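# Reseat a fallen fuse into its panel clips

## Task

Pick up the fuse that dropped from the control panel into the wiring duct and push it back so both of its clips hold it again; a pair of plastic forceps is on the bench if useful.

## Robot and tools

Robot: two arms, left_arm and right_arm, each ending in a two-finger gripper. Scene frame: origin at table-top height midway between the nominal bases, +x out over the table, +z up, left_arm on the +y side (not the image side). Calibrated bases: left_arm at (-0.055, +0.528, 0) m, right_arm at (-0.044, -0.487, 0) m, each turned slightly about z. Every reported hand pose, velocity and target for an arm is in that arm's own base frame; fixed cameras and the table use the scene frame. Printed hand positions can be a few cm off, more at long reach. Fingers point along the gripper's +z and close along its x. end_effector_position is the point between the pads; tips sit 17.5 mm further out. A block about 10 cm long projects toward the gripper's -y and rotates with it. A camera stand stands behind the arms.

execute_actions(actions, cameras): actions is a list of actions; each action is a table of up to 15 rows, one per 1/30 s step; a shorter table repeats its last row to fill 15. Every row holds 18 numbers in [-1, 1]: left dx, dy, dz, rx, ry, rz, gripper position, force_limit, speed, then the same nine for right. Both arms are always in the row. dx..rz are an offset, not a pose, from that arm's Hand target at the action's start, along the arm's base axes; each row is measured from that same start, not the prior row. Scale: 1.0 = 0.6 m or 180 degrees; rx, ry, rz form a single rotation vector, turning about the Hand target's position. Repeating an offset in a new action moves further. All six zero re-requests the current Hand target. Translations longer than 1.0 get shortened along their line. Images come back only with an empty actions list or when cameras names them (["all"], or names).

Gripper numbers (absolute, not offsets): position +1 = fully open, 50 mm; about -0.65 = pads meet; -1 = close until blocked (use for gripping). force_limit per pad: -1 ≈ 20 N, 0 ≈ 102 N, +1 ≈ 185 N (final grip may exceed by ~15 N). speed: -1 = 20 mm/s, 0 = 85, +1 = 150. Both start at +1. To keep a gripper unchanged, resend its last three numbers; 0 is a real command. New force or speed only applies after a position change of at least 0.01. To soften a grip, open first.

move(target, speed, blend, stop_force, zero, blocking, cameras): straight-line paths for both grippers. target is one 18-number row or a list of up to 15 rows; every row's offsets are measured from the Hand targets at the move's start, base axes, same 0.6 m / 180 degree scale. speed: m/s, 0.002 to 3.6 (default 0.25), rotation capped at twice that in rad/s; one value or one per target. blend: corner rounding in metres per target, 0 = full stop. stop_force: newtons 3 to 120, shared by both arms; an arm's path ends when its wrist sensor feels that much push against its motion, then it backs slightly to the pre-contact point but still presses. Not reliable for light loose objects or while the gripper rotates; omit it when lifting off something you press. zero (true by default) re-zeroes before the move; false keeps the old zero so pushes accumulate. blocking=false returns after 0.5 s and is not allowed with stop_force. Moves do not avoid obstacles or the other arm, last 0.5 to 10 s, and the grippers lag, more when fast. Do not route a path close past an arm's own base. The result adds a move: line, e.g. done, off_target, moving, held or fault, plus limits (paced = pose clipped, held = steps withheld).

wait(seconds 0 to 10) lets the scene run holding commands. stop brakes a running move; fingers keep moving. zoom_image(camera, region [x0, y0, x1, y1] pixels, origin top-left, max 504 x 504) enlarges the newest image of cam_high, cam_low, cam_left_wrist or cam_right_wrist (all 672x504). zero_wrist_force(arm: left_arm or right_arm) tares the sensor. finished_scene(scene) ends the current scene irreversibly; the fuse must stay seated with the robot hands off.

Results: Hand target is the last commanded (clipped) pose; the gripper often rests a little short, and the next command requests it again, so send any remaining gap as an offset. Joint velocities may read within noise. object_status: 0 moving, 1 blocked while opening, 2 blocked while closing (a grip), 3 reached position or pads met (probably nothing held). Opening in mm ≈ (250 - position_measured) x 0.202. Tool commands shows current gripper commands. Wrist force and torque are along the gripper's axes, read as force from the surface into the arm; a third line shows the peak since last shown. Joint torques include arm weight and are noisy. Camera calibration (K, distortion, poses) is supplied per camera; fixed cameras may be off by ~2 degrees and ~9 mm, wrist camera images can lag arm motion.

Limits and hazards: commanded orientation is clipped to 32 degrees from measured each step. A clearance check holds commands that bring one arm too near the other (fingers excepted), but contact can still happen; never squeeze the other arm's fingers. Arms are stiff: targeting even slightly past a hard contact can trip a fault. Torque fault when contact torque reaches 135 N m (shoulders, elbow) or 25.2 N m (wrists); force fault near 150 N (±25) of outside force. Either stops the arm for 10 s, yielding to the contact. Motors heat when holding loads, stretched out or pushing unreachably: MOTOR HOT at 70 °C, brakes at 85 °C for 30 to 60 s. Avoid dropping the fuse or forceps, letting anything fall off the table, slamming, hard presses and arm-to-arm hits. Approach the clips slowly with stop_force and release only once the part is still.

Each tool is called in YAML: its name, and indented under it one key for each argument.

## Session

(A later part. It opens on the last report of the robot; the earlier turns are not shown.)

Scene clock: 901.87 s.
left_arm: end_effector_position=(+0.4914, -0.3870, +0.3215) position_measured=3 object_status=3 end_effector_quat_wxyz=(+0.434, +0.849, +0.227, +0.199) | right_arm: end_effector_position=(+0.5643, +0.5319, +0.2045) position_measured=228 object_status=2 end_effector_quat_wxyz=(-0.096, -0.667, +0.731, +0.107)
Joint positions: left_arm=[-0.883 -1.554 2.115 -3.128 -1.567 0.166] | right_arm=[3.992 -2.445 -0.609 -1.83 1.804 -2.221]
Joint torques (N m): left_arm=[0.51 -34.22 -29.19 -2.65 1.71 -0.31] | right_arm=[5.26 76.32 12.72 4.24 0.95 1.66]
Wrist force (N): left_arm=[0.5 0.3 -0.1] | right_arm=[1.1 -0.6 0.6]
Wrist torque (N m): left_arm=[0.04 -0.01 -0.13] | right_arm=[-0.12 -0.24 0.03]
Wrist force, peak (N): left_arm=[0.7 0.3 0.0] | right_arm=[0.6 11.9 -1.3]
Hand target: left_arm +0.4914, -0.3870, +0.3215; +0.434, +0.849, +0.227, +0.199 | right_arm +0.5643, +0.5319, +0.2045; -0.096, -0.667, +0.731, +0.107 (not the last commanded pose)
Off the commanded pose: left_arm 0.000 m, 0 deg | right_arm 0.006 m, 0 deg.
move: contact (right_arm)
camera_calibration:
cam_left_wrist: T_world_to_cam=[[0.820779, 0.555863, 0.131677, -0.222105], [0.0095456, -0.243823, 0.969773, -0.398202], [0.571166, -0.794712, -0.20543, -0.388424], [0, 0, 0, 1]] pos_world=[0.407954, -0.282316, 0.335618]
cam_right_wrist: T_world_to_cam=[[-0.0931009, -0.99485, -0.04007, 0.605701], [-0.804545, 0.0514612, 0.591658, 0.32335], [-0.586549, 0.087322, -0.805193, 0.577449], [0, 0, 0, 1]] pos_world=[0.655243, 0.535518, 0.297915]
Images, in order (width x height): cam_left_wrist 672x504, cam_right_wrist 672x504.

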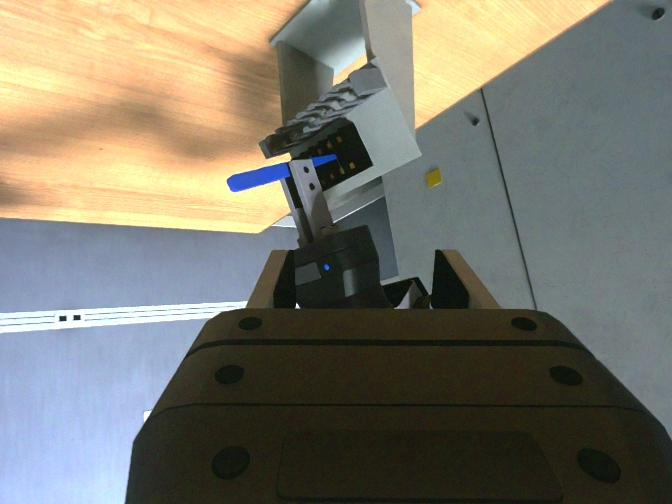

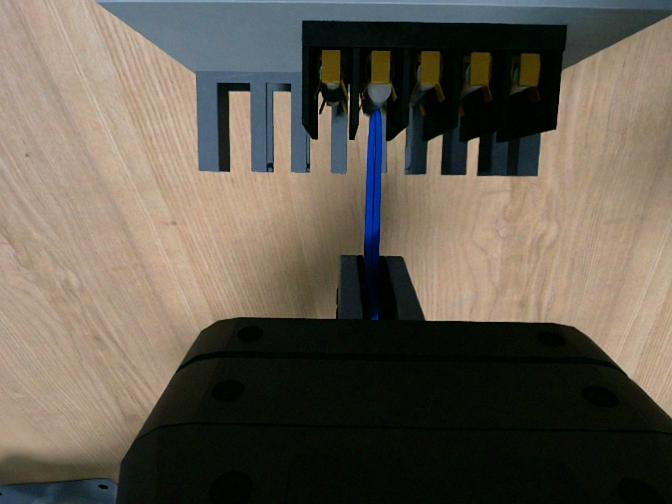

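move:
  target: [0,0,0,0,0,0,1,-1,0,0.0104,-0.0009,-0.0052,0,0,0,-1,-0.4,-0.5]
  speed: 0.01
  stop_force: 25
  cameras: ["cam_right_wrist","cam_left_wrist"]

zoom_image:
  camera: "cam_right_wrist"
  region: [310, 0, 450, 140]

Scene clock: 909.20 s.
left_arm: end_effector_position=(+0.4914, -0.3870, +0.3215) position_measured=3 object_status=3 end_effector_quat_wxyz=(+0.434, +0.849, +0.227, +0.199) | right_arm: end_effector_position=(+0.5686, +0.5315, +0.2023) position_measured=228 object_status=2 end_effector_quat_wxyz=(-0.096, -0.668, +0.731, +0.107)
Joint positions: left_arm=[-0.883 -1.554 2.115 -3.128 -1.567 0.166] | right_arm=[3.988 -2.457 -0.591 -1.836 1.803 -2.225]
Joint torques (N m): left_arm=[-1.68 -34.76 -29.97 -2.75 1.94 -0.52] | right_arm=[-4.14 69.2 11.55 6.85 -5.46 1.6]
Wrist force (N): left_arm=[0.6 0.3 0.0] | right_arm=[1.3 22.5 -3.1]
Wrist torque (N m): left_arm=[0.05 -0.02 -0.13] | right_arm=[0.10 -0.28 0.09]
Wrist force, peak (N): left_arm=[0.7 0.4 -0.1] | right_arm=[1.2 29.8 -4.3]
Hand target: left_arm +0.4914, -0.3870, +0.3215; +0.434, +0.849, +0.227, +0.199 | right_arm +0.5686, +0.5315, +0.2023; -0.096, -0.668, +0.731, +0.107 (not the last commanded pose)
Off the commanded pose: left_arm 0.000 m, 0 deg | right_arm 0.002 m, 0 deg.
move: contact (right_arm)
camera_calibration:
cam_left_wrist: T_world_to_cam=[[0.820779, 0.555863, 0.131677, -0.222105], [0.0095456, -0.243823, 0.969773, -0.398202], [0.571166, -0.794712, -0.20543, -0.388424], [0, 0, 0, 1]] pos_world=[0.407954, -0.282316, 0.335618]
cam_right_wrist: T_world_to_cam=[[-0.0931009, -0.99485, -0.04007, 0.605615], [-0.804545, 0.0514612, 0.591658, 0.328132], [-0.586549, 0.087322, -0.805193, 0.578234], [0, 0, 0, 1]] pos_world=[0.659543, 0.535118, 0.295715]
Images, in order (width x height): cam_left_wrist 672x504, cam_right_wrist 672x504.

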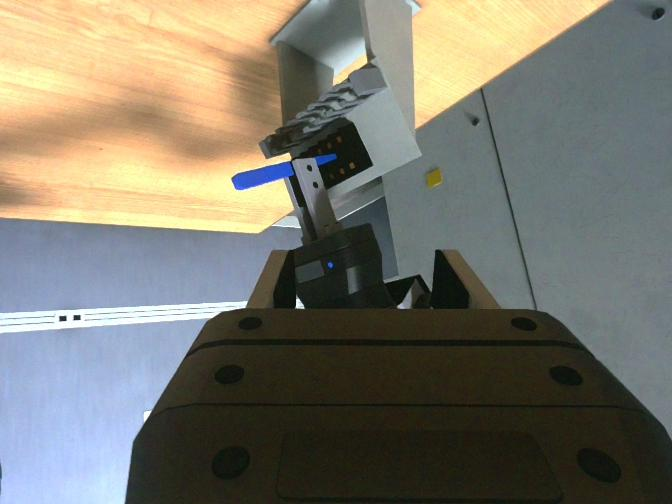

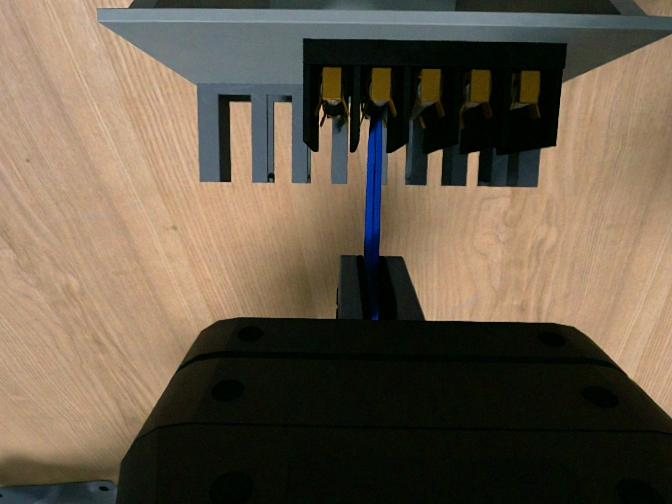

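Scaled by 3.600 from the camera's 672x504 image, which has a finer 960x720 frame.

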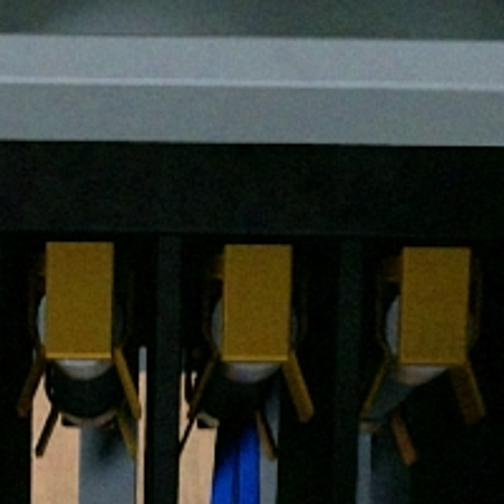

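move:
  target: [0,0,0,0,0,0,1,-1,0,-0.0297,0.0027,0.0149,0,0,0,-1,-0.4,-0.5]
  speed: 0.05
  cameras: ["cam_right_wrist","cam_left_wrist"]

zoom_image:
  camera: "cam_right_wrist"
  region: [310, 0, 450, 140]

zoom_image:
  camera: "cam_left_wrist"
  region: [290, 110, 380, 190]

Scene clock: 914.40 s.
left_arm: end_effector_position=(+0.4914, -0.3870, +0.3215) position_measured=3 object_status=3 end_effector_quat_wxyz=(+0.434, +0.849, +0.227, +0.199) | right_arm: end_effector_position=(+0.5508, +0.5331, +0.2112) position_measured=228 object_status=2 end_effector_quat_wxyz=(-0.096, -0.668, +0.731, +0.107)
Joint positions: left_arm=[-0.883 -1.554 2.115 -3.128 -1.567 0.166] | right_arm=[4.006 -2.408 -0.659 -1.813 1.806 -2.207]
Joint torques (N m): left_arm=[-3.79 -34.46 -29.51 -2.81 2.09 -0.66] | right_arm=[5.34 74.86 12.92 4.36 1.9 1.66]
Wrist force (N): left_arm=[0.4 0.1 0.1] | right_arm=[1.0 0.2 0.3]
Wrist torque (N m): left_arm=[0.02 0.01 -0.13] | right_arm=[0.01 -0.22 -0.09]
Wrist force, peak (N): left_arm=[0.8 0.1 0.0] | right_arm=[1.2 22.8 -3.4]
Hand target: left_arm +0.4914, -0.3870, +0.3215; +0.434, +0.849, +0.227, +0.199 | right_arm +0.5508, +0.5331, +0.2113; -0.096, -0.668, +0.731, +0.107
Off the commanded pose: left_arm 0.000 m, 0 deg | right_arm 0.000 m, 0 deg.
move: done
camera_calibration:
cam_left_wrist: T_world_to_cam=[[0.820779, 0.555863, 0.131677, -0.222105], [0.0095456, -0.243823, 0.969773, -0.398202], [0.571166, -0.794712, -0.20543, -0.388424], [0, 0, 0, 1]] pos_world=[0.407954, -0.282316, 0.335618]
cam_right_wrist: T_world_to_cam=[[-0.0930449, -0.994858, -0.0399907, 0.605851], [-0.804513, 0.0514579, 0.591701, 0.308431], [-0.586601, 0.0872279, -0.805165, 0.574896], [0, 0, 0, 1]] pos_world=[0.641743, 0.536718, 0.304615]
Images, in order (width x height): cam_left_wrist 672x504, cam_right_wrist 672x504.

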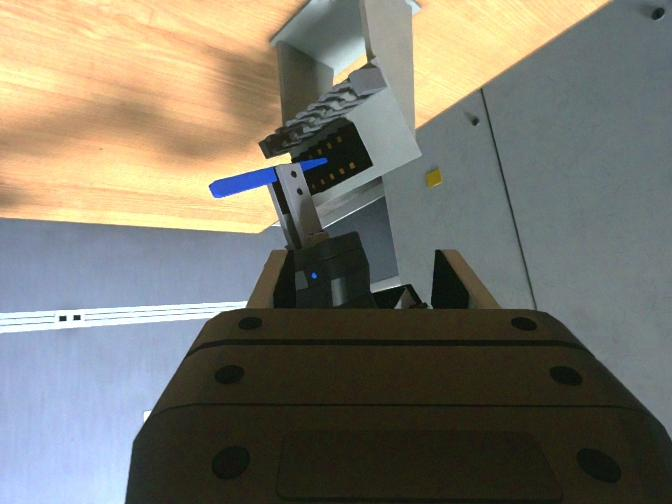

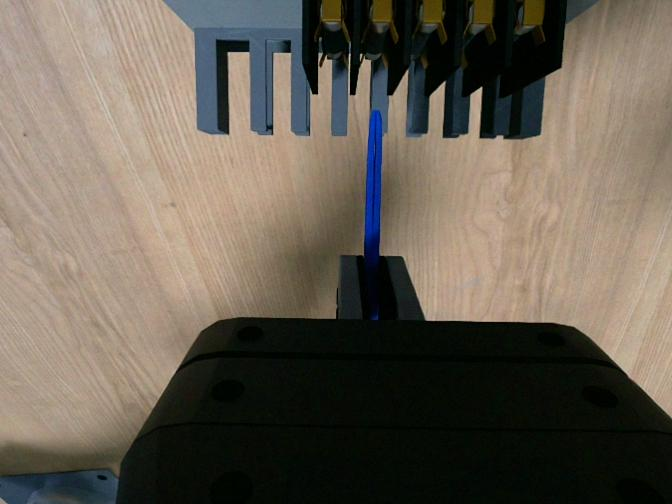

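Scaled by 3.600 from the camera's 672x504 image, which has a finer 960x720 frame.

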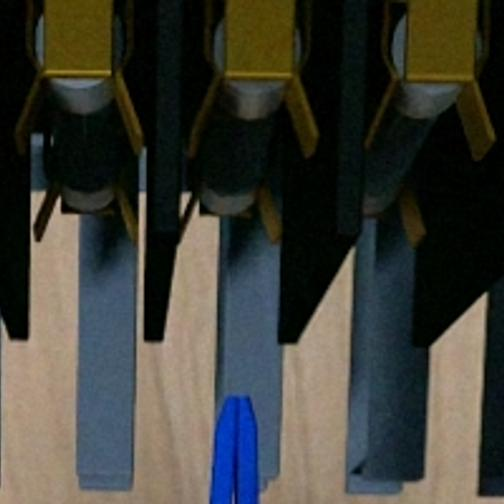

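Scaled by 5.600 from the camera's 672x504 image, which has a finer 960x720 frame.

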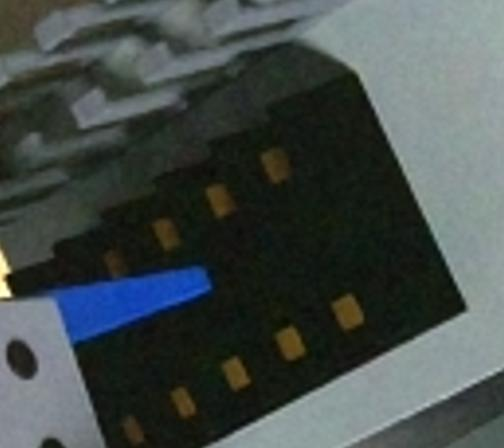

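finished_scene:
  scene: 1

The scene is finished: the task was done.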